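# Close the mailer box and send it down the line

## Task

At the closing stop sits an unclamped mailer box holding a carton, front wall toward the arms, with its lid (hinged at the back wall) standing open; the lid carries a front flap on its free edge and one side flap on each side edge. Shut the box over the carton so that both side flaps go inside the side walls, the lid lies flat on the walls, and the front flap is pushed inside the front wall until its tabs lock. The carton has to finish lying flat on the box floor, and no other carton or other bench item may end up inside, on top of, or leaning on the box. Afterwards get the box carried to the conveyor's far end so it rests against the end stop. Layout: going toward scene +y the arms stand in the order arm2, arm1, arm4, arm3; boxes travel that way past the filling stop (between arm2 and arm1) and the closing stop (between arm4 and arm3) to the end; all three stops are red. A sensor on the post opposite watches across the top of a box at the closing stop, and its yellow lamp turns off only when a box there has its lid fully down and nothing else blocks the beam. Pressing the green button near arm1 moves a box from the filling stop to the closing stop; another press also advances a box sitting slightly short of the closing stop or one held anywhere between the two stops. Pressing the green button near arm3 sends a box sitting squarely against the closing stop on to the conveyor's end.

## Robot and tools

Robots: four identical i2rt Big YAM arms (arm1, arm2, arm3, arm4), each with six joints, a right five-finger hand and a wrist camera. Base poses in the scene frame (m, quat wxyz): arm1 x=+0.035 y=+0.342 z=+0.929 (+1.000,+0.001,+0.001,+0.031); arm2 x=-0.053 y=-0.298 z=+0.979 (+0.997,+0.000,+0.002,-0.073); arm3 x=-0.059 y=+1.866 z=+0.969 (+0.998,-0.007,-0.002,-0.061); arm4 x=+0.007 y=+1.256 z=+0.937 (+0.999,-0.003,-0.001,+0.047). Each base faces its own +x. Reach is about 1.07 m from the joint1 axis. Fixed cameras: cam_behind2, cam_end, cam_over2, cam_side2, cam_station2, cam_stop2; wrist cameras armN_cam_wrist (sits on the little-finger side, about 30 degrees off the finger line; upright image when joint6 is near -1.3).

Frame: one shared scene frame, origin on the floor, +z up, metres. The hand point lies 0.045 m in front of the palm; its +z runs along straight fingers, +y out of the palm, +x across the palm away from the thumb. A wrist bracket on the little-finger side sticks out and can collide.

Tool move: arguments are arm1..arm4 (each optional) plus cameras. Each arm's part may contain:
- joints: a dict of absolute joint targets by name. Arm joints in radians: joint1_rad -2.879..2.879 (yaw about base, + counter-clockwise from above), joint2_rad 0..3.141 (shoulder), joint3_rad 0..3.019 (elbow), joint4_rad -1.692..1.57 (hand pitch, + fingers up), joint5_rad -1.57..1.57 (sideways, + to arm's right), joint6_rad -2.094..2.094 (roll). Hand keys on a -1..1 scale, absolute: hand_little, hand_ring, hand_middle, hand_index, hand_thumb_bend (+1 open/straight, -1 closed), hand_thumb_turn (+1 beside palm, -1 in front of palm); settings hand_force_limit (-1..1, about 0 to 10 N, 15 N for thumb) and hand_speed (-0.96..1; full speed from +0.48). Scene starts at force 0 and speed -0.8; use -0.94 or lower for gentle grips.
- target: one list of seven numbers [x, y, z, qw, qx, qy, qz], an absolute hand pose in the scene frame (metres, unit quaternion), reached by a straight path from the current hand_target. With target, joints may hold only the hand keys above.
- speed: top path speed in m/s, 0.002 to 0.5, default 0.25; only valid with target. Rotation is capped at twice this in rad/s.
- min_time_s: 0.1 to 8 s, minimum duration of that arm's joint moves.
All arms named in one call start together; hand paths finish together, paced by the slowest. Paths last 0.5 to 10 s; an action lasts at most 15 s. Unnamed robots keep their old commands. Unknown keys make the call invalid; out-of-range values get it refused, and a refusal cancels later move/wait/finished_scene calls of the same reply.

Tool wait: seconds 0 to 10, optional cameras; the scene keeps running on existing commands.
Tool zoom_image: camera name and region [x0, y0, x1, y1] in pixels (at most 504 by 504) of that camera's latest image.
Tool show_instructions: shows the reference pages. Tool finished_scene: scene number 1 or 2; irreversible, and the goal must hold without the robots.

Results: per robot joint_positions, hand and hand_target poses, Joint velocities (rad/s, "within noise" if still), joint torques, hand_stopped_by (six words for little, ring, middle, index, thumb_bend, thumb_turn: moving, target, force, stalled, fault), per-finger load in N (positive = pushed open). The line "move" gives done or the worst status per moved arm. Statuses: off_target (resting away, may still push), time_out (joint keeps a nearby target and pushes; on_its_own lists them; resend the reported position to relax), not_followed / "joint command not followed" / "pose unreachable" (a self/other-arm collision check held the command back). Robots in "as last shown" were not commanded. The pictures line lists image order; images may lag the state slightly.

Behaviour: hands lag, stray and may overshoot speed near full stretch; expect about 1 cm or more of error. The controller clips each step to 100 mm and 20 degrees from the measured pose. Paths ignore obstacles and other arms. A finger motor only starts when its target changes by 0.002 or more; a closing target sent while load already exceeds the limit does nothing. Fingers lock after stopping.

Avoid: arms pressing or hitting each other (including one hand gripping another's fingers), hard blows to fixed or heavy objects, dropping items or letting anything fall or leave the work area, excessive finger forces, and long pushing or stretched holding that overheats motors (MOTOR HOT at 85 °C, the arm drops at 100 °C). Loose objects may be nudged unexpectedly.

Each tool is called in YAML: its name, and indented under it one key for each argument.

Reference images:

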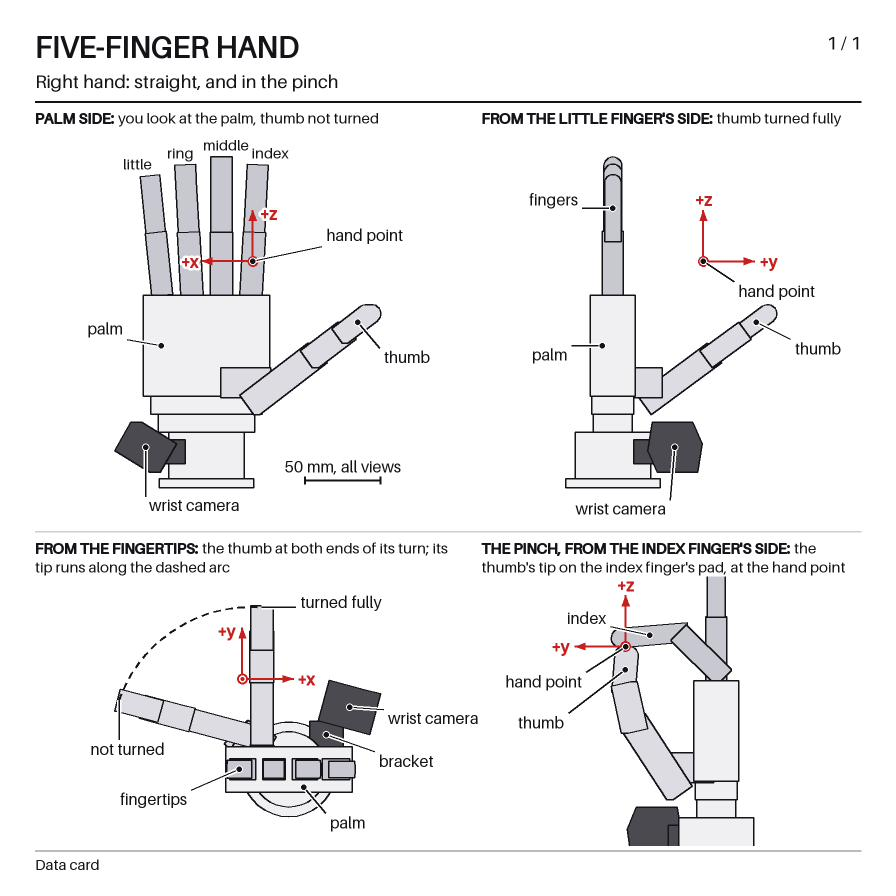

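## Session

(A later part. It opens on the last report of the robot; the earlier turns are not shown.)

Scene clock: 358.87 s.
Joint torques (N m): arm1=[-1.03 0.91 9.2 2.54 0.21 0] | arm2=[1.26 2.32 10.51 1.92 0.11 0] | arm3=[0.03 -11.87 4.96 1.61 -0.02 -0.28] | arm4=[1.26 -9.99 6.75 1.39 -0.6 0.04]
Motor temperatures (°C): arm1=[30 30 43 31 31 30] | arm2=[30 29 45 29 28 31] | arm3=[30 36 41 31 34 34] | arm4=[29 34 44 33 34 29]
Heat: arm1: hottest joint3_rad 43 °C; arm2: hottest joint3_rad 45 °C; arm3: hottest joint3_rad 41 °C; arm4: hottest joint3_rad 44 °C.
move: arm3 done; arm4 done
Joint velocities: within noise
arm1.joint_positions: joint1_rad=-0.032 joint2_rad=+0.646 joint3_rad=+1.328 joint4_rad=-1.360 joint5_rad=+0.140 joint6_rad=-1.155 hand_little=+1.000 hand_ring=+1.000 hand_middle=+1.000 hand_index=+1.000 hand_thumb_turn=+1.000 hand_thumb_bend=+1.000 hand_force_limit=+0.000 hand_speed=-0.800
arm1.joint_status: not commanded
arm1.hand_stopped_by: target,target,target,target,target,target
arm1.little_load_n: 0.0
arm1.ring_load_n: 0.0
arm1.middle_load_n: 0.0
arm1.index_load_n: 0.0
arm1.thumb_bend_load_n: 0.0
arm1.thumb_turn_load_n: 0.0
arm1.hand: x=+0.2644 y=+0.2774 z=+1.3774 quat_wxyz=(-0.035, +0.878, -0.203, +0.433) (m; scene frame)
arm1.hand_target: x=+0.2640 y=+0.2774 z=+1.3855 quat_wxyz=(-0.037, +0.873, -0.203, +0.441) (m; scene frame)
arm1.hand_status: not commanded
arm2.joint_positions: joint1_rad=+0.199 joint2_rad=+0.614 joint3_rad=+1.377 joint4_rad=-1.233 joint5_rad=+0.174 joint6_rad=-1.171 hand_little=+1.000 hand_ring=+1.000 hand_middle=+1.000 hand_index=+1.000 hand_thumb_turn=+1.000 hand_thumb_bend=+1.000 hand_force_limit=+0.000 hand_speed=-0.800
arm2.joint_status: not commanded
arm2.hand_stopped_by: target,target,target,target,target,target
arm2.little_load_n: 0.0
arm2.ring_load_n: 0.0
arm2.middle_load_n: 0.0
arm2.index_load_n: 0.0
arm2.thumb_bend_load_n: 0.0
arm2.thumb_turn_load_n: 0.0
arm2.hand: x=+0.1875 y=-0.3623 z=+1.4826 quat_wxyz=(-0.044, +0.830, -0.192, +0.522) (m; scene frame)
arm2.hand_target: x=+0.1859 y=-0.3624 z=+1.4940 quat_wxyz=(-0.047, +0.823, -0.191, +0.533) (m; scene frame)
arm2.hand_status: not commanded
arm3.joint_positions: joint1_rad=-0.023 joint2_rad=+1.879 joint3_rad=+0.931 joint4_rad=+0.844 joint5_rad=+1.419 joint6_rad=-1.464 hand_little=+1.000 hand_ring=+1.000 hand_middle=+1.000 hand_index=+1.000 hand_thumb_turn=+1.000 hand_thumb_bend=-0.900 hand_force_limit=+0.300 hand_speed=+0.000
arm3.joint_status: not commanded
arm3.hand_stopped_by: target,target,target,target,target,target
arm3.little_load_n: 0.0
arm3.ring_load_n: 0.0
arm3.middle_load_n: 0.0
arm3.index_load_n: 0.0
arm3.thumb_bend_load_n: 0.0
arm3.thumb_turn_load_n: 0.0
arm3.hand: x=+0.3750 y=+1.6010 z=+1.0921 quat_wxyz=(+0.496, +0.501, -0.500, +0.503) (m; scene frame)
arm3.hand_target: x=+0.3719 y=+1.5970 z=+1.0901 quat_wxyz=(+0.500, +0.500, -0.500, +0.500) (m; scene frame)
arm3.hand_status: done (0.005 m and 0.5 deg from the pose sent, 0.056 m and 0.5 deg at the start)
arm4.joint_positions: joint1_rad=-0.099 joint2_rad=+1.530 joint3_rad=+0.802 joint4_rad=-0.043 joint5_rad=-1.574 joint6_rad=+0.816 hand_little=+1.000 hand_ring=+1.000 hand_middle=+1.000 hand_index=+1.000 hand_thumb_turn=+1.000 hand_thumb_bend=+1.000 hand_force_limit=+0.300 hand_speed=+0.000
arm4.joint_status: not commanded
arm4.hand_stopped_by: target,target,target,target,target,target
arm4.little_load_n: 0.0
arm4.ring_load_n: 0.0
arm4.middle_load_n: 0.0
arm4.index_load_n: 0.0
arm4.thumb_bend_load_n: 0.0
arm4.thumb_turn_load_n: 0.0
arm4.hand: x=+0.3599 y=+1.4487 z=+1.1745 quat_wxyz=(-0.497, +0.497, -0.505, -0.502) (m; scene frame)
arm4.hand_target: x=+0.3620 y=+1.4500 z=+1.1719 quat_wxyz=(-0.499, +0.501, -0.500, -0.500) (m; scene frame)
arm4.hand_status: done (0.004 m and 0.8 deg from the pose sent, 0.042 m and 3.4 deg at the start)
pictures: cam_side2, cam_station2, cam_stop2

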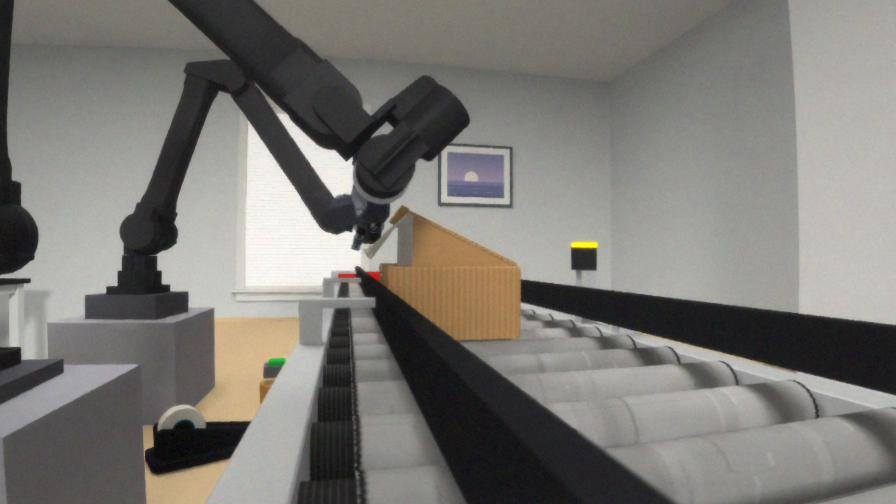

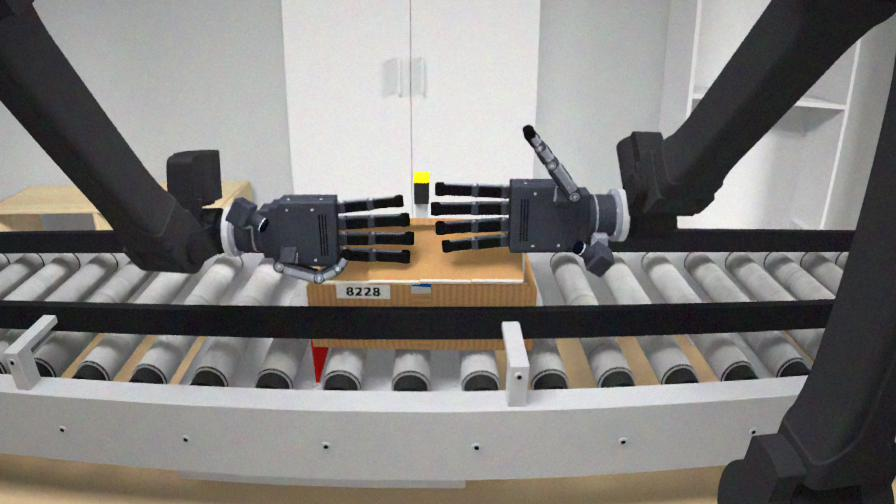

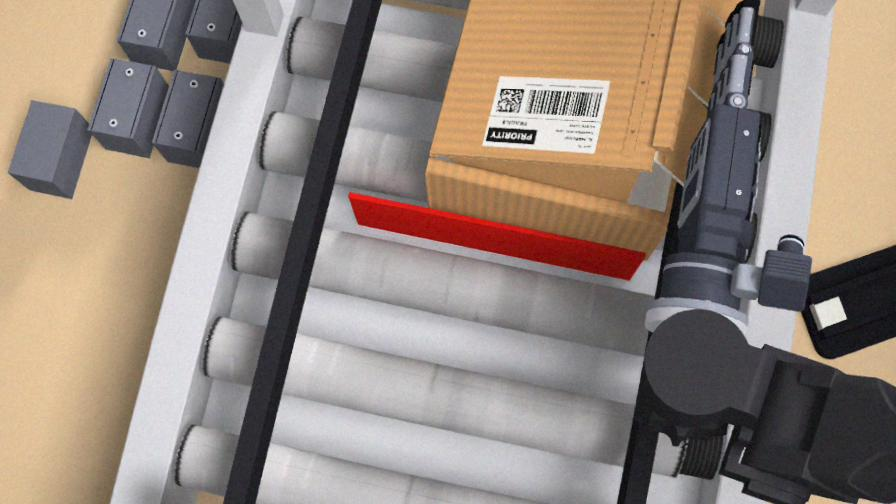

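move:
  arm4: {"target": [0.378, 1.450, 1.154, 0.5, -0.5, 0.5, 0.5], "speed": 0.06}
  arm3: {"target": [0.387, 1.595, 1.073, 0.5, 0.5, -0.5, 0.5], "speed": 0.06}

move:
  arm4: {"target": [0.396, 1.450, 1.154, 0.5, -0.5, 0.5, 0.5], "speed": 0.06}
  arm3: {"target": [0.404, 1.595, 1.073, 0.5, 0.5, -0.5, 0.5], "speed": 0.06}
  cameras: ["cam_side2","cam_stop2","cam_station2"]

zoom_image:
  camera: "cam_side2"
  region: [280, 100, 600, 360]

Scene clock: 360.20 s.
Joint torques (N m): arm1=[-1.03 0.85 9.2 2.52 0.21 0.01] | arm2=[1.38 2.26 10.59 1.91 0.12 0] | arm3=[-0.03 -12.57 8.02 1.52 0.08 -0.25] | arm4=[1.26 -10.4 8.54 1.59 -0.69 0.04]
Motor temperatures (°C): arm1=[30 30 43 31 31 30] | arm2=[30 28 45 29 28 31] | arm3=[30 36 41 31 34 34] | arm4=[29 34 44 33 34 29]
Heat: arm1: hottest joint3_rad 43 °C; arm2: hottest joint3_rad 45 °C; arm3: hottest joint3_rad 41 °C; arm4: hottest joint3_rad 44 °C.
move: arm3 off_target; arm4 off_target
Joint velocities: within noise
arm1, arm2: as last shown
arm2.index_load_n: 0.5
arm3.joint_positions: joint1_rad=-0.023 joint2_rad=+1.943 joint3_rad=+0.932 joint4_rad=+0.859 joint5_rad=+1.418 joint6_rad=-1.465 hand_little=+1.000 hand_ring=+1.000 hand_middle=+1.000 hand_index=+1.000 hand_thumb_turn=+1.000 hand_thumb_bend=-0.900 hand_force_limit=+0.300 hand_speed=+0.000
arm3.joint_status: not commanded
arm3.hand_stopped_by: target,target,target,target,target,target
arm3.little_load_n: 0.0
arm3.ring_load_n: 0.0
arm3.middle_load_n: 0.0
arm3.index_load_n: 0.5
arm3.thumb_bend_load_n: 0.5
arm3.thumb_turn_load_n: 0.0
arm3.hand: x=+0.3746 y=+1.6007 z=+1.0646 quat_wxyz=(+0.507, +0.514, -0.490, +0.489) (m; scene frame)
arm3.hand_target: x=+0.3865 y=+1.5951 z=+1.0733 quat_wxyz=(+0.500, +0.500, -0.501, +0.500) (m; scene frame)
arm3.hand_status: off_target (0.016 m and 2.5 deg from the pose sent, 0.023 m and 0.5 deg at the start)
arm4.joint_positions: joint1_rad=-0.099 joint2_rad=+1.604 joint3_rad=+0.802 joint4_rad=-0.019 joint5_rad=-1.574 joint6_rad=+0.799 hand_little=+1.000 hand_ring=+1.000 hand_middle=+1.000 hand_index=+1.000 hand_thumb_turn=+1.000 hand_thumb_bend=+1.000 hand_force_limit=+0.300 hand_speed=+0.000
arm4.joint_status: not commanded
arm4.hand_stopped_by: target,target,target,target,target,target
arm4.little_load_n: 0.0
arm4.ring_load_n: 0.0
arm4.middle_load_n: 0.0
arm4.index_load_n: 0.0
arm4.thumb_bend_load_n: 0.0
arm4.thumb_turn_load_n: 0.0
arm4.hand: x=+0.3669 y=+1.4485 z=+1.1486 quat_wxyz=(-0.488, +0.488, -0.513, -0.510) (m; scene frame)
arm4.hand_target: x=+0.3776 y=+1.4498 z=+1.1540 quat_wxyz=(-0.499, +0.501, -0.500, -0.500) (m; scene frame)
arm4.hand_status: off_target (0.012 m and 2.7 deg from the pose sent, 0.027 m and 0.8 deg at the start)
pictures: none

Scene clock: 361.20 s.
Joint torques (N m): arm1=[-1.03 0.85 9.2 2.54 0.21 0] | arm2=[1.49 2.26 10.52 1.98 0.11 0] | arm3=[0.5 -12.57 8.66 0.85 0.04 -0.28] | arm4=[1.55 -10.7 9.55 1.47 -0.63 0.13]
Motor temperatures (°C): arm1=[30 30 43 31 31 30] | arm2=[30 28 45 29 28 31] | arm3=[30 36 41 31 34 34] | arm4=[29 34 44 33 34 29]
Heat: arm1: hottest joint3_rad 43 °C; arm2: hottest joint3_rad 45 °C; arm3: hottest joint3_rad 41 °C; arm4: hottest joint3_rad 44 °C.
move: arm3 off_target; arm4 off_target
Joint velocities: within noise
arm1, arm2: as last shown
arm2.index_load_n: 0.0
arm3.joint_positions: joint1_rad=-0.023 joint2_rad=+1.971 joint3_rad=+0.978 joint4_rad=+0.859 joint5_rad=+1.424 joint6_rad=-1.466 hand_little=+1.000 hand_ring=+1.000 hand_middle=+1.000 hand_index=+1.000 hand_thumb_turn=+1.000 hand_thumb_bend=-0.900 hand_force_limit=+0.300 hand_speed=+0.000
arm3.joint_status: not commanded
arm3.hand_stopped_by: target,target,target,target,target,target
arm3.little_load_n: 0.0
arm3.ring_load_n: 0.0
arm3.middle_load_n: 0.0
arm3.index_load_n: 0.0
arm3.thumb_bend_load_n: 0.0
arm3.thumb_turn_load_n: 0.0
arm3.hand: x=+0.3888 y=+1.5987 z=+1.0636 quat_wxyz=(+0.505, +0.508, -0.495, +0.492) (m; scene frame)
arm3.hand_target: x=+0.4033 y=+1.5952 z=+1.0734 quat_wxyz=(+0.500, +0.500, -0.500, +0.500) (m; scene frame)
arm3.hand_status: off_target (0.018 m and 1.5 deg from the pose sent, 0.031 m and 2.5 deg at the start)
arm4.joint_positions: joint1_rad=-0.099 joint2_rad=+1.638 joint3_rad=+0.836 joint4_rad=-0.017 joint5_rad=-1.574 joint6_rad=+0.799 hand_little=+1.000 hand_ring=+1.000 hand_middle=+1.000 hand_index=+1.000 hand_thumb_turn=+1.000 hand_thumb_bend=+1.000 hand_force_limit=+0.300 hand_speed=+0.000
arm4.joint_status: not commanded
arm4.hand_stopped_by: target,target,target,target,target,target
arm4.little_load_n: 0.0
arm4.ring_load_n: 0.0
arm4.middle_load_n: 0.0
arm4.index_load_n: 0.0
arm4.thumb_bend_load_n: 0.0
arm4.thumb_turn_load_n: 0.0
arm4.hand: x=+0.3797 y=+1.4484 z=+1.1459 quat_wxyz=(-0.489, +0.489, -0.513, -0.509) (m; scene frame)
arm4.hand_target: x=+0.3952 y=+1.4497 z=+1.1540 quat_wxyz=(-0.499, +0.501, -0.500, -0.500) (m; scene frame)
arm4.hand_status: off_target (0.018 m and 2.6 deg from the pose sent, 0.030 m and 2.7 deg at the start)
pictures: cam_side2, cam_station2, cam_stop2

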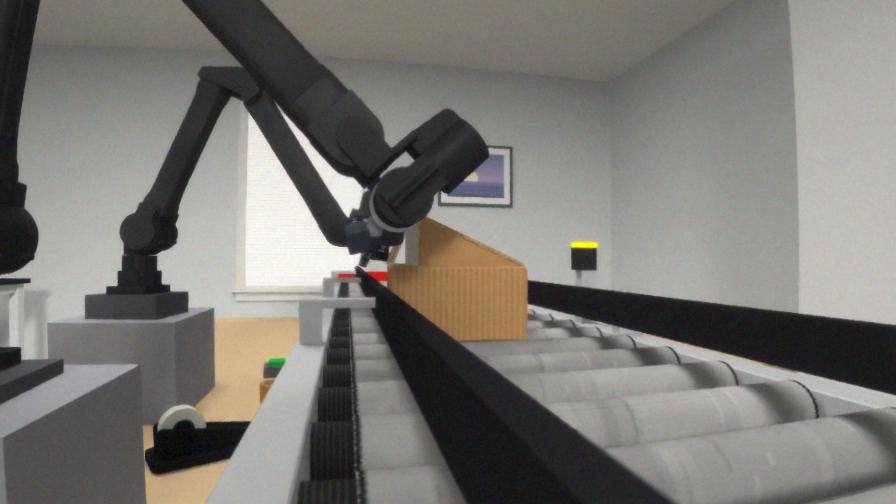

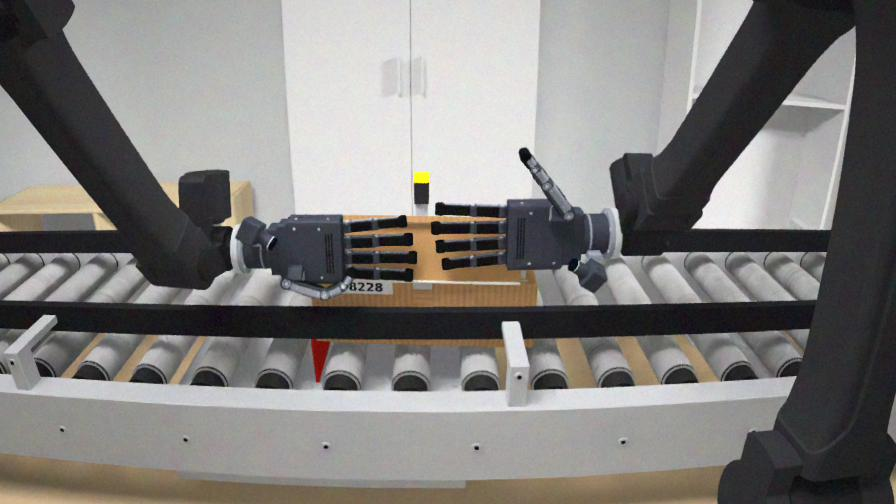

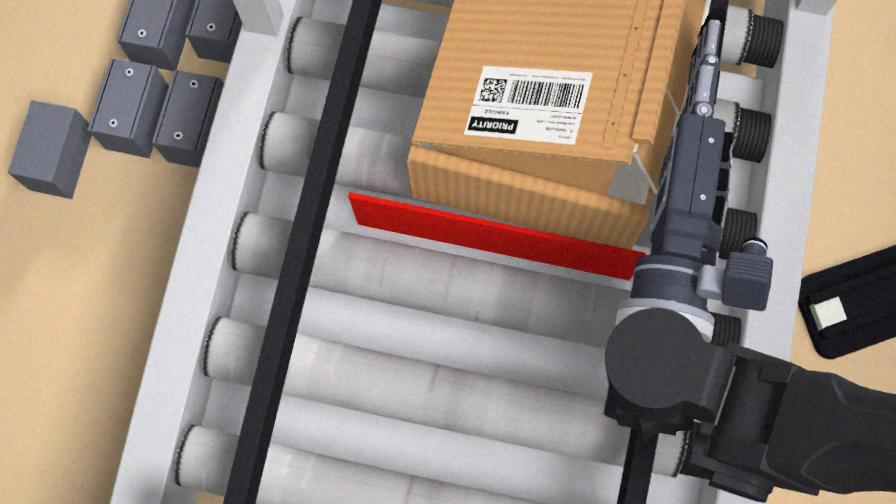

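Scaled by 1.575 from the camera's 896x504 image, which has a finer 1280x720 frame.

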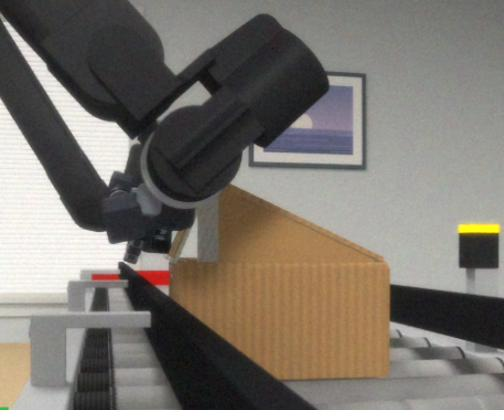

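move:
  arm4: {"target": [0.398, 1.450, 1.175, 0.5, -0.5, 0.5, 0.5], "speed": 0.06}
  arm3: {"target": [0.406, 1.595, 1.092, 0.5, 0.5, -0.5, 0.5], "speed": 0.06}

zoom_image:
  camera: "cam_side2"
  region: [280, 100, 600, 360]

move:
  cameras: ["cam_side2","cam_stop2","cam_station2"]

zoom_image:
  camera: "cam_side2"
  region: [330, 160, 560, 300]

zoom_image:
  camera: "cam_stop2"
  region: [550, 0, 800, 280]

Scene clock: 362.80 s.
Joint torques (N m): arm1=[-1.08 0.91 9.18 2.54 0.21 0] | arm2=[1.55 2.14 10.56 1.98 0.1 0] | arm3=[0.62 -14.27 8.68 0.66 0.04 -0.27] | arm4=[1.85 -13.22 9.74 0.98 -0.66 0.17]
Motor temperatures (°C): arm1=[30 30 43 31 31 30] | arm2=[30 28 45 29 28 31] | arm3=[30 36 41 31 34 34] | arm4=[29 34 44 33 34 29]
Heat: arm1: hottest joint3_rad 43 °C; arm2: hottest joint3_rad 45 °C; arm3: hottest joint3_rad 41 °C; arm4: hottest joint3_rad 44 °C.
move: arm3 off_target; arm4 off_target
Joint velocities: within noise
arm1, arm2: as last shown
arm3.joint_positions: joint1_rad=-0.023 joint2_rad=+1.958 joint3_rad=+0.987 joint4_rad=+0.827 joint5_rad=+1.424 joint6_rad=-1.475 hand_little=+1.000 hand_ring=+1.000 hand_middle=+1.000 hand_index=+1.000 hand_thumb_turn=+1.000 hand_thumb_bend=-0.900 hand_force_limit=+0.300 hand_speed=+0.000
arm3.joint_status: not commanded
arm3.hand_stopped_by: target,target,target,target,target,target
arm3.little_load_n: 0.0
arm3.ring_load_n: 0.0
arm3.middle_load_n: 0.0
arm3.index_load_n: 0.0
arm3.thumb_bend_load_n: 0.0
arm3.thumb_turn_load_n: 0.0
arm3.hand: x=+0.3911 y=+1.5984 z=+1.0711 quat_wxyz=(+0.509, +0.513, -0.490, +0.487) (m; scene frame)
arm3.hand_target: x=+0.4050 y=+1.5952 z=+1.0923 quat_wxyz=(+0.500, +0.500, -0.500, +0.500) (m; scene frame)
arm3.hand_status: off_target (0.026 m and 2.6 deg from the pose sent, 0.033 m and 1.5 deg at the start)
arm4.joint_positions: joint1_rad=-0.099 joint2_rad=+1.636 joint3_rad=+0.851 joint4_rad=-0.023 joint5_rad=-1.575 joint6_rad=+0.830 hand_little=+1.000 hand_ring=+1.000 hand_middle=+1.000 hand_index=+1.000 hand_thumb_turn=+1.000 hand_thumb_bend=+1.000 hand_force_limit=+0.300 hand_speed=+0.000
arm4.joint_status: not commanded
arm4.hand_stopped_by: target,target,target,target,target,target
arm4.little_load_n: 0.0
arm4.ring_load_n: 0.0
arm4.middle_load_n: 0.0
arm4.index_load_n: 0.0
arm4.thumb_bend_load_n: 0.0
arm4.thumb_turn_load_n: 0.0
arm4.hand: x=+0.3846 y=+1.4484 z=+1.1524 quat_wxyz=(-0.484, +0.484, -0.517, -0.514) (m; scene frame)
arm4.hand_target: x=+0.3965 y=+1.4496 z=+1.1750 quat_wxyz=(-0.499, +0.501, -0.500, -0.500) (m; scene frame)
arm4.hand_status: off_target (0.026 m and 3.7 deg from the pose sent, 0.034 m and 2.5 deg at the start)
pictures: none

Scaled by 1.575 from the camera's 896x504 image, which has a finer 1280x720 frame.
This view is cut from an older image: the scene may have changed since it was taken.

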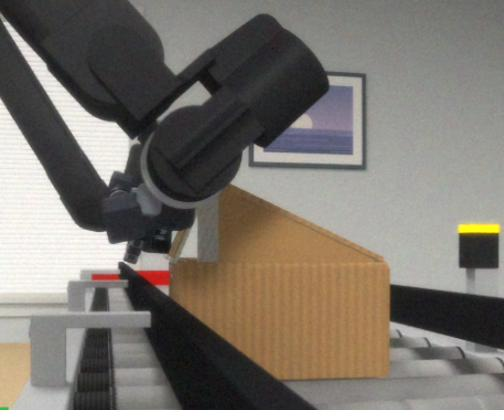

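Scene clock: 362.80 s.
Joint torques (N m): arm1=[-1.08 0.91 9.18 2.54 0.21 0] | arm2=[1.55 2.14 10.56 1.98 0.1 0] | arm3=[0.62 -14.27 8.68 0.66 0.04 -0.27] | arm4=[1.85 -13.22 9.74 0.98 -0.66 0.17]
Motor temperatures (°C): arm1=[30 30 43 31 31 30] | arm2=[30 28 45 29 28 31] | arm3=[30 36 41 31 34 34] | arm4=[29 34 44 33 34 29]
Heat: arm1: hottest joint3_rad 43 °C; arm2: hottest joint3_rad 45 °C; arm3: hottest joint3_rad 41 °C; arm4: hottest joint3_rad 44 °C.
Joint velocities: within noise
arm1.joint_positions: joint1_rad=-0.032 joint2_rad=+0.646 joint3_rad=+1.328 joint4_rad=-1.360 joint5_rad=+0.140 joint6_rad=-1.155 hand_little=+1.000 hand_ring=+1.000 hand_middle=+1.000 hand_index=+1.000 hand_thumb_turn=+1.000 hand_thumb_bend=+1.000 hand_force_limit=+0.000 hand_speed=-0.800
arm1.joint_status: not commanded
arm1.hand_stopped_by: target,target,target,target,target,target
arm1.little_load_n: 0.0
arm1.ring_load_n: 0.0
arm1.middle_load_n: 0.0
arm1.index_load_n: 0.0
arm1.thumb_bend_load_n: 0.0
arm1.thumb_turn_load_n: 0.0
arm1.hand: x=+0.2644 y=+0.2774 z=+1.3774 quat_wxyz=(-0.035, +0.878, -0.203, +0.433) (m; scene frame)
arm1.hand_target: x=+0.2640 y=+0.2774 z=+1.3855 quat_wxyz=(-0.037, +0.873, -0.203, +0.441) (m; scene frame)
arm1.hand_status: not commanded
arm2.joint_positions: joint1_rad=+0.199 joint2_rad=+0.614 joint3_rad=+1.377 joint4_rad=-1.233 joint5_rad=+0.174 joint6_rad=-1.171 hand_little=+1.000 hand_ring=+1.000 hand_middle=+1.000 hand_index=+1.000 hand_thumb_turn=+1.000 hand_thumb_bend=+1.000 hand_force_limit=+0.000 hand_speed=-0.800
arm2.joint_status: not commanded
arm2.hand_stopped_by: target,target,target,target,target,target
arm2.little_load_n: 0.0
arm2.ring_load_n: 0.0
arm2.middle_load_n: 0.0
arm2.index_load_n: 0.0
arm2.thumb_bend_load_n: 0.0
arm2.thumb_turn_load_n: 0.0
arm2.hand: x=+0.1875 y=-0.3623 z=+1.4826 quat_wxyz=(-0.044, +0.830, -0.192, +0.522) (m; scene frame)
arm2.hand_target: x=+0.1859 y=-0.3624 z=+1.4940 quat_wxyz=(-0.047, +0.823, -0.191, +0.533) (m; scene frame)
arm2.hand_status: not commanded
arm3.joint_positions: joint1_rad=-0.023 joint2_rad=+1.958 joint3_rad=+0.987 joint4_rad=+0.827 joint5_rad=+1.424 joint6_rad=-1.475 hand_little=+1.000 hand_ring=+1.000 hand_middle=+1.000 hand_index=+1.000 hand_thumb_turn=+1.000 hand_thumb_bend=-0.900 hand_force_limit=+0.300 hand_speed=+0.000
arm3.joint_status: not commanded
arm3.hand_stopped_by: target,target,target,target,target,target
arm3.little_load_n: 0.0
arm3.ring_load_n: 0.0
arm3.middle_load_n: 0.0
arm3.index_load_n: 0.0
arm3.thumb_bend_load_n: 0.0
arm3.thumb_turn_load_n: 0.0
arm3.hand: x=+0.3911 y=+1.5984 z=+1.0711 quat_wxyz=(+0.509, +0.513, -0.490, +0.487) (m; scene frame)
arm3.hand_target: x=+0.4050 y=+1.5952 z=+1.0923 quat_wxyz=(+0.500, +0.500, -0.500, +0.500) (m; scene frame)
arm3.hand_status: off_target (0.026 m and 2.6 deg from the pose sent, 0.033 m and 1.5 deg at the start)
arm4.joint_positions: joint1_rad=-0.099 joint2_rad=+1.636 joint3_rad=+0.851 joint4_rad=-0.023 joint5_rad=-1.575 joint6_rad=+0.830 hand_little=+1.000 hand_ring=+1.000 hand_middle=+1.000 hand_index=+1.000 hand_thumb_turn=+1.000 hand_thumb_bend=+1.000 hand_force_limit=+0.300 hand_speed=+0.000
arm4.joint_status: not commanded
arm4.hand_stopped_by: target,target,target,target,target,target
arm4.little_load_n: 0.0
arm4.ring_load_n: 0.0
arm4.middle_load_n: 0.0
arm4.index_load_n: 0.0
arm4.thumb_bend_load_n: 0.0
arm4.thumb_turn_load_n: 0.0
arm4.hand: x=+0.3846 y=+1.4484 z=+1.1524 quat_wxyz=(-0.484, +0.484, -0.517, -0.514) (m; scene frame)
arm4.hand_target: x=+0.3965 y=+1.4496 z=+1.1750 quat_wxyz=(-0.499, +0.501, -0.500, -0.500) (m; scene frame)
arm4.hand_status: off_target (0.026 m and 3.7 deg from the pose sent, 0.034 m and 2.5 deg at the start)
pictures: cam_side2, cam_station2, cam_stop2

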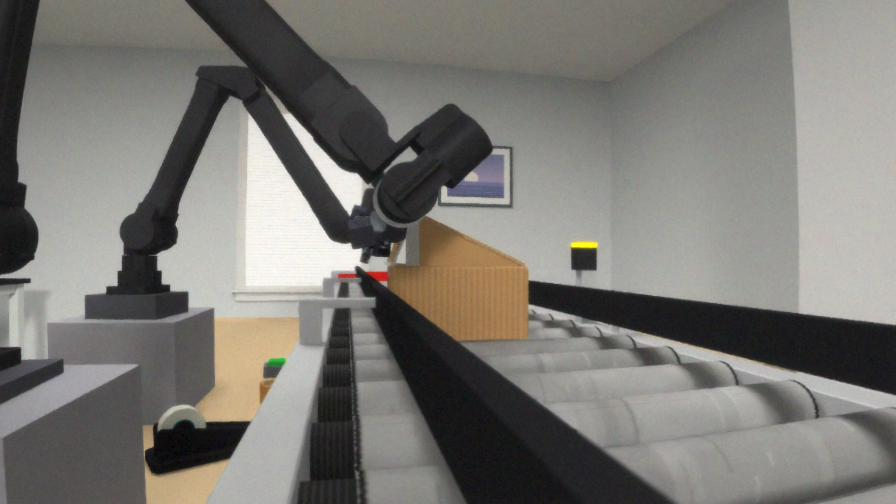

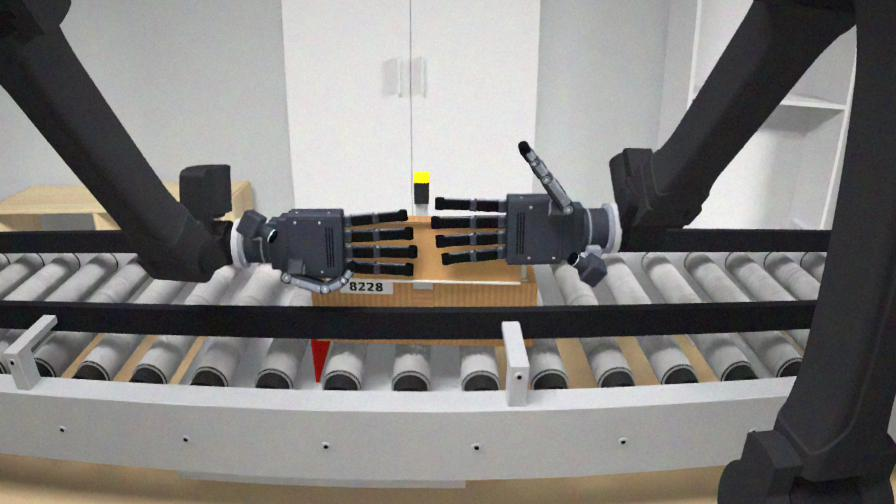

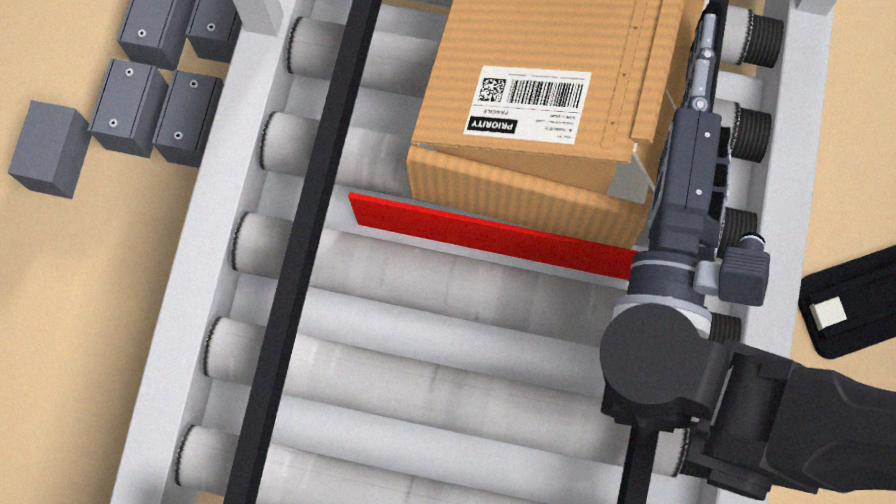

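Scaled by 2.191 from the camera's 896x504 image, which has a finer 1280x720 frame.

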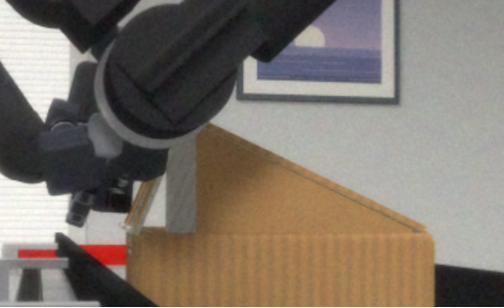

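Scaled by 1.800 from the camera's 896x504 image, which has a finer 1280x720 frame.

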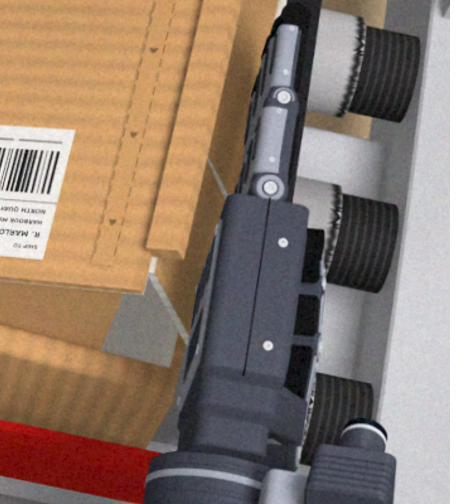

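move:
  arm4: {"target": [0.398, 1.450, 1.195, 0.5, -0.5, 0.5, 0.5], "speed": 0.06}
  arm3: {"target": [0.406, 1.595, 1.112, 0.5, 0.5, -0.5, 0.5], "speed": 0.06}
  cameras: ["cam_side2","cam_stop2","cam_station2"]

zoom_image:
  camera: "cam_side2"
  region: [330, 160, 560, 300]

Scene clock: 364.33 s.
Joint torques (N m): arm1=[-1.03 0.97 9.18 2.54 0.21 0] | arm2=[1.49 2.08 10.48 1.94 0.12 -0.01] | arm3=[0.67 -14.27 8.96 0.55 0.02 -0.21] | arm4=[1.85 -12.51 9.87 0.95 -0.62 0.2]
Motor temperatures (°C): arm1=[30 30 43 31 31 30] | arm2=[30 28 45 29 28 31] | arm3=[30 36 41 31 34 33] | arm4=[29 34 44 33 34 29]
Heat: arm1: hottest joint3_rad 43 °C; arm2: hottest joint3_rad 45 °C; arm3: hottest joint3_rad 41 °C; arm4: hottest joint3_rad 44 °C.
move: arm3 off_target; arm4 off_target
Joint velocities: within noise
arm1, arm2: as last shown
arm3.joint_positions: joint1_rad=-0.023 joint2_rad=+1.915 joint3_rad=+0.992 joint4_rad=+0.782 joint5_rad=+1.424 joint6_rad=-1.481 hand_little=+1.000 hand_ring=+1.000 hand_middle=+1.000 hand_index=+1.000 hand_thumb_turn=+1.000 hand_thumb_bend=-0.900 hand_force_limit=+0.300 hand_speed=+0.000
arm3.joint_status: not commanded
arm3.hand_stopped_by: target,target,target,target,target,target
arm3.little_load_n: 0.0
arm3.ring_load_n: 0.0
arm3.middle_load_n: 0.0
arm3.index_load_n: 0.0
arm3.thumb_bend_load_n: 0.0
arm3.thumb_turn_load_n: 0.0
arm3.hand: x=+0.3914 y=+1.5986 z=+1.0906 quat_wxyz=(+0.510, +0.514, -0.489, +0.486) (m; scene frame)
arm3.hand_target: x=+0.4049 y=+1.5953 z=+1.1122 quat_wxyz=(+0.500, +0.500, -0.500, +0.500) (m; scene frame)
arm3.hand_status: off_target (0.026 m and 2.8 deg from the pose sent, 0.044 m and 2.6 deg at the start)
arm4.joint_positions: joint1_rad=-0.099 joint2_rad=+1.594 joint3_rad=+0.867 joint4_rad=-0.033 joint5_rad=-1.575 joint6_rad=+0.868 hand_little=+1.000 hand_ring=+1.000 hand_middle=+1.000 hand_index=+1.000 hand_thumb_turn=+1.000 hand_thumb_bend=+1.000 hand_force_limit=+0.300 hand_speed=+0.000
arm4.joint_status: not commanded
arm4.hand_stopped_by: target,target,target,target,target,target
arm4.little_load_n: 0.0
arm4.ring_load_n: 0.0
arm4.middle_load_n: 0.0
arm4.index_load_n: 0.0
arm4.thumb_bend_load_n: 0.0
arm4.thumb_turn_load_n: 0.0
arm4.hand: x=+0.3863 y=+1.4485 z=+1.1741 quat_wxyz=(-0.486, +0.487, -0.514, -0.512) (m; scene frame)
arm4.hand_target: x=+0.3967 y=+1.4496 z=+1.1949 quat_wxyz=(-0.499, +0.501, -0.500, -0.500) (m; scene frame)
arm4.hand_status: off_target (0.024 m and 3.1 deg from the pose sent, 0.045 m and 3.7 deg at the start)
pictures: cam_side2, cam_station2, cam_stop2

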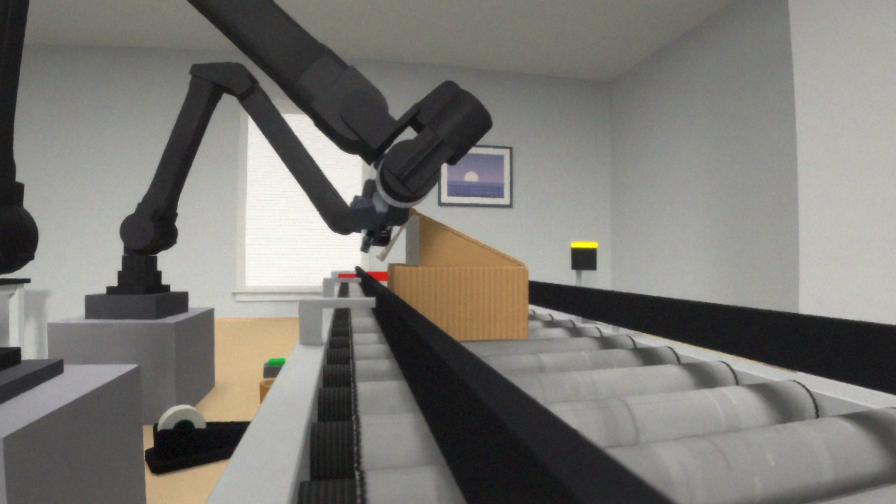

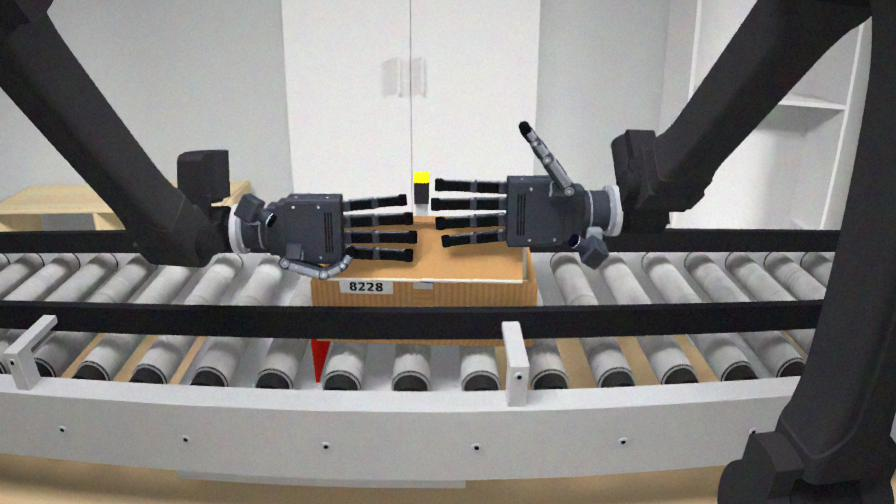

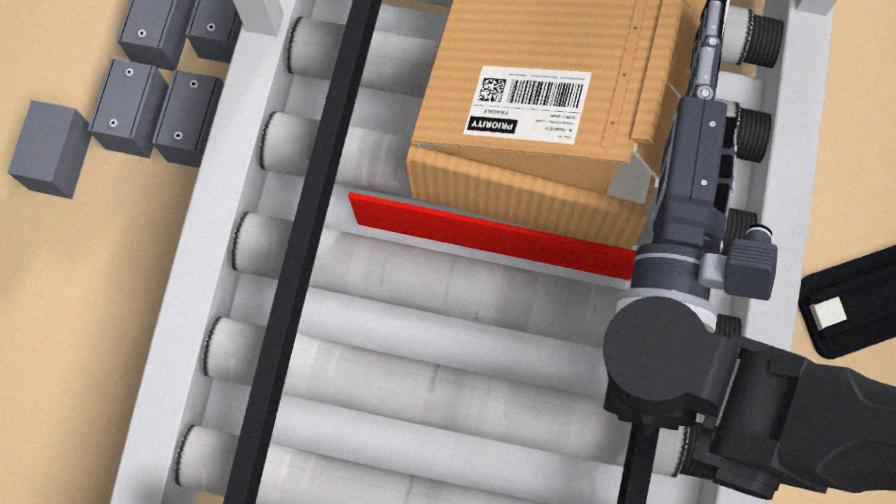

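Scaled by 2.191 from the camera's 896x504 image, which has a finer 1280x720 frame.

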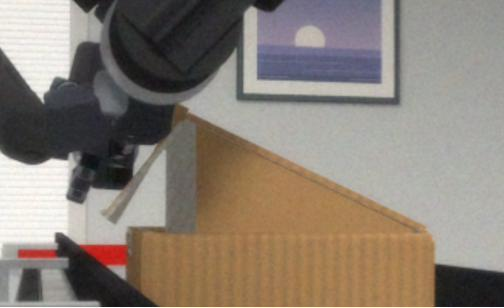

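move:
  arm4: {"target": [0.310, 1.430, 1.200, 0.5, -0.5, 0.5, 0.5], "speed": 0.15}
  arm3: {"target": [0.325, 1.600, 1.090, 0.5, 0.5, -0.5, 0.5], "speed": 0.15}

move:
  arm3: {"target": [0.330, 1.600, 1.020, 0.5, 0.5, -0.5, 0.5], "speed": 0.15}
  cameras: ["cam_side2","cam_stop2","cam_station2"]

zoom_image:
  camera: "cam_side2"
  region: [280, 100, 600, 360]

Scene clock: 367.17 s.
Joint torques (N m): arm1=[-1.03 0.79 9.2 2.54 0.21 0] | arm2=[1.49 2.2 10.51 2 0.12 -0.02] | arm3=[-0.09 -12.4 4.4 1.59 -0.02 -0.29] | arm4=[0.67 -9.88 6.45 1.69 -0.61 0.21]
Motor temperatures (°C): arm1=[30 30 43 31 31 30] | arm2=[30 28 45 29 28 31] | arm3=[30 36 41 31 33 33] | arm4=[29 34 44 33 34 29]
Heat: arm1: hottest joint3_rad 43 °C; arm2: hottest joint3_rad 45 °C; arm3: hottest joint3_rad 41 °C; arm4: hottest joint3_rad 44 °C.
move: arm3 done; arm4 off_target
Joint velocities: within noise
arm1, arm2: as last shown
arm1.index_load_n: 0.5
arm3.joint_positions: joint1_rad=-0.032 joint2_rad=+1.823 joint3_rad=+0.792 joint4_rad=+0.913 joint5_rad=+1.409 joint6_rad=-1.471 hand_little=+1.000 hand_ring=+1.000 hand_middle=+1.000 hand_index=+1.000 hand_thumb_turn=+1.000 hand_thumb_bend=-0.900 hand_force_limit=+0.300 hand_speed=+0.000
arm3.joint_status: not commanded
arm3.hand_stopped_by: target,target,target,target,target,target
arm3.little_load_n: 0.0
arm3.ring_load_n: 0.0
arm3.middle_load_n: 0.0
arm3.index_load_n: 0.0
arm3.thumb_bend_load_n: 0.0
arm3.thumb_turn_load_n: 0.0
arm3.hand: x=+0.3281 y=+1.6032 z=+1.0837 quat_wxyz=(+0.501, +0.506, -0.496, +0.496) (m; scene frame)
arm3.hand_target: x=+0.3249 y=+1.6000 z=+1.0900 quat_wxyz=(+0.500, +0.500, -0.500, +0.500) (m; scene frame)
arm3.hand_status: done (0.008 m and 1.0 deg from the pose sent, 0.066 m and 2.8 deg at the start)
arm4.joint_positions: joint1_rad=-0.149 joint2_rad=+1.346 joint3_rad=+0.668 joint4_rad=-0.033 joint5_rad=-1.584 joint6_rad=+0.874 hand_little=+1.000 hand_ring=+1.000 hand_middle=+1.000 hand_index=+1.000 hand_thumb_turn=+1.000 hand_thumb_bend=+1.000 hand_force_limit=+0.300 hand_speed=+0.000
arm4.joint_status: not commanded
arm4.hand_stopped_by: target,target,target,target,target,target
arm4.little_load_n: 0.0
arm4.ring_load_n: 0.0
arm4.middle_load_n: 0.0
arm4.index_load_n: 0.0
arm4.thumb_bend_load_n: 0.0
arm4.thumb_turn_load_n: -0.5
arm4.hand: x=+0.3122 y=+1.4333 z=+1.1967 quat_wxyz=(-0.510, +0.485, -0.513, -0.492) (m; scene frame)
arm4.hand_target: x=+0.3101 y=+1.4311 z=+1.1999 quat_wxyz=(-0.514, +0.486, -0.512, -0.488) (m; scene frame)
arm4.hand_status: off_target (0.005 m and 2.7 deg from the pose sent, 0.083 m and 3.0 deg at the start; a joint's target at an end of its range on 48 of 54 steps)
pictures: none

Scene clock: 368.93 s.
Joint torques (N m): arm1=[-1.03 0.85 9.2 2.54 0.21 0] | arm2=[1.26 2.26 10.51 1.92 0.13 -0.01] | arm3=[0.5 -11.63 4.72 1.62 0.14 -0.35] | arm4=[0.21 -9.29 6.28 1.52 -0.61 0.17]
Motor temperatures (°C): arm1=[30 30 43 31 31 30] | arm2=[30 28 45 29 28 31] | arm3=[30 36 41 31 33 33] | arm4=[29 34 44 33 34 29]
Heat: arm1: hottest joint3_rad 43 °C; arm2: hottest joint3_rad 45 °C; arm3: hottest joint3_rad 41 °C; arm4: hottest joint3_rad 44 °C.
move: arm3 done
Joint velocities: within noise
arm1, arm2, arm4: as last shown
arm1.index_load_n: 0.0
arm3.joint_positions: joint1_rad=-0.032 joint2_rad=+2.006 joint3_rad=+0.792 joint4_rad=+1.093 joint5_rad=+1.409 joint6_rad=-1.462 hand_little=+1.000 hand_ring=+1.000 hand_middle=+1.000 hand_index=+1.000 hand_thumb_turn=+1.000 hand_thumb_bend=-0.900 hand_force_limit=+0.300 hand_speed=+0.000
arm3.joint_status: not commanded
arm3.hand_stopped_by: target,target,target,target,target,target
arm3.little_load_n: 0.0
arm3.ring_load_n: 0.0
arm3.middle_load_n: 0.0
arm3.index_load_n: 0.0
arm3.thumb_bend_load_n: 0.0
arm3.thumb_turn_load_n: 0.0
arm3.hand: x=+0.3264 y=+1.6026 z=+1.0175 quat_wxyz=(+0.499, +0.505, -0.498, +0.498) (m; scene frame)
arm3.hand_target: x=+0.3299 y=+1.6000 z=+1.0200 quat_wxyz=(+0.500, +0.500, -0.501, +0.500) (m; scene frame)
arm3.hand_status: done (0.005 m and 0.7 deg from the pose sent, 0.064 m and 1.0 deg at the start)
arm4.thumb_turn_load_n: 0.0
arm4.hand: x=+0.3123 y=+1.4333 z=+1.1967 quat_wxyz=(-0.509, +0.485, -0.513, -0.492) (m; scene frame)
pictures: cam_side2, cam_station2, cam_stop2

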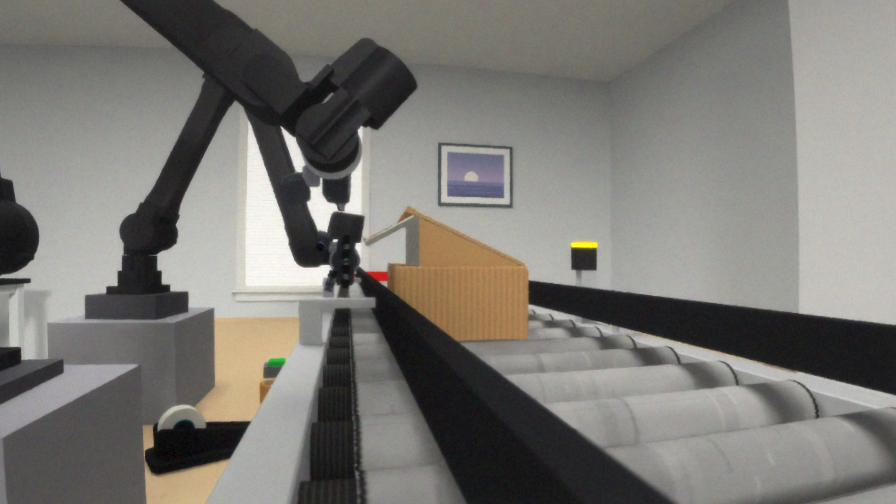

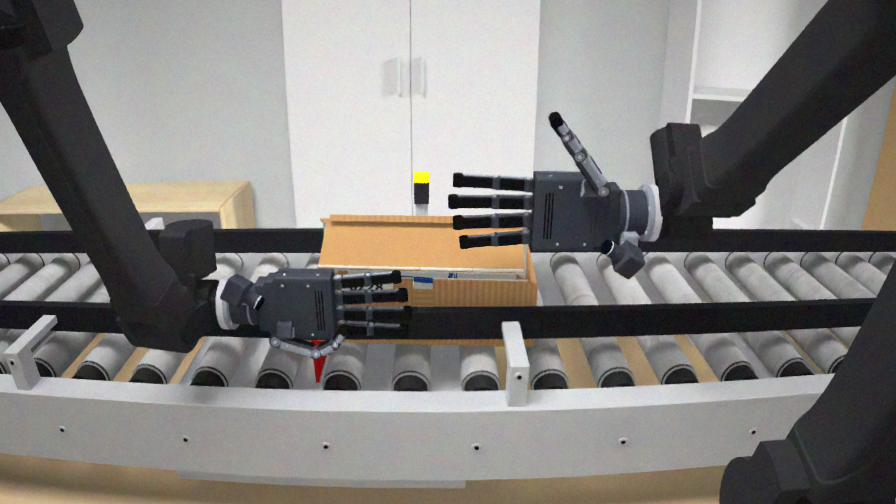

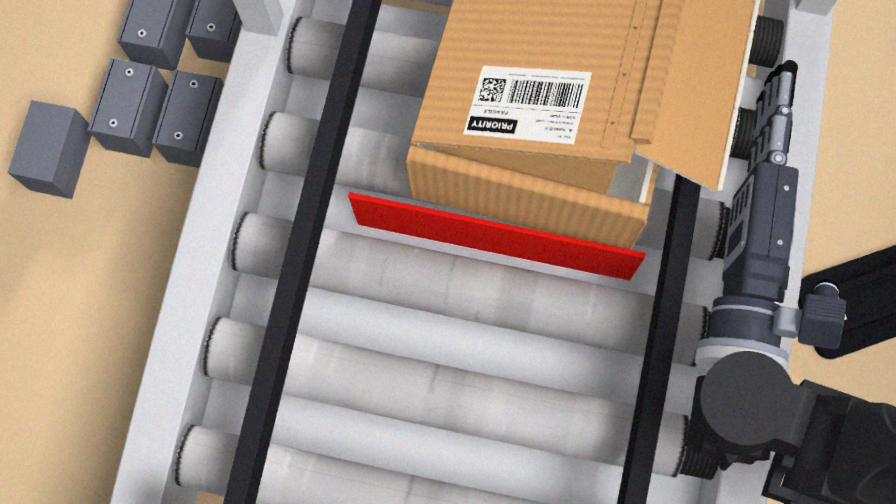

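Scaled by 1.575 from the camera's 896x504 image, which has a finer 1280x720 frame.

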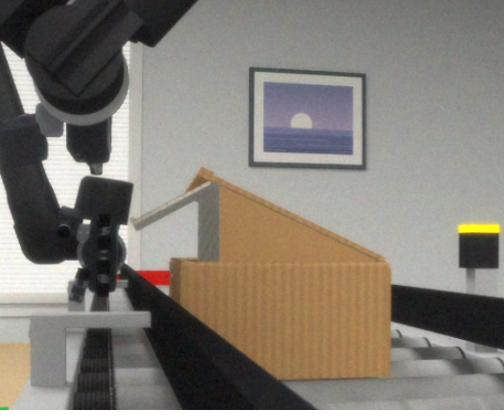

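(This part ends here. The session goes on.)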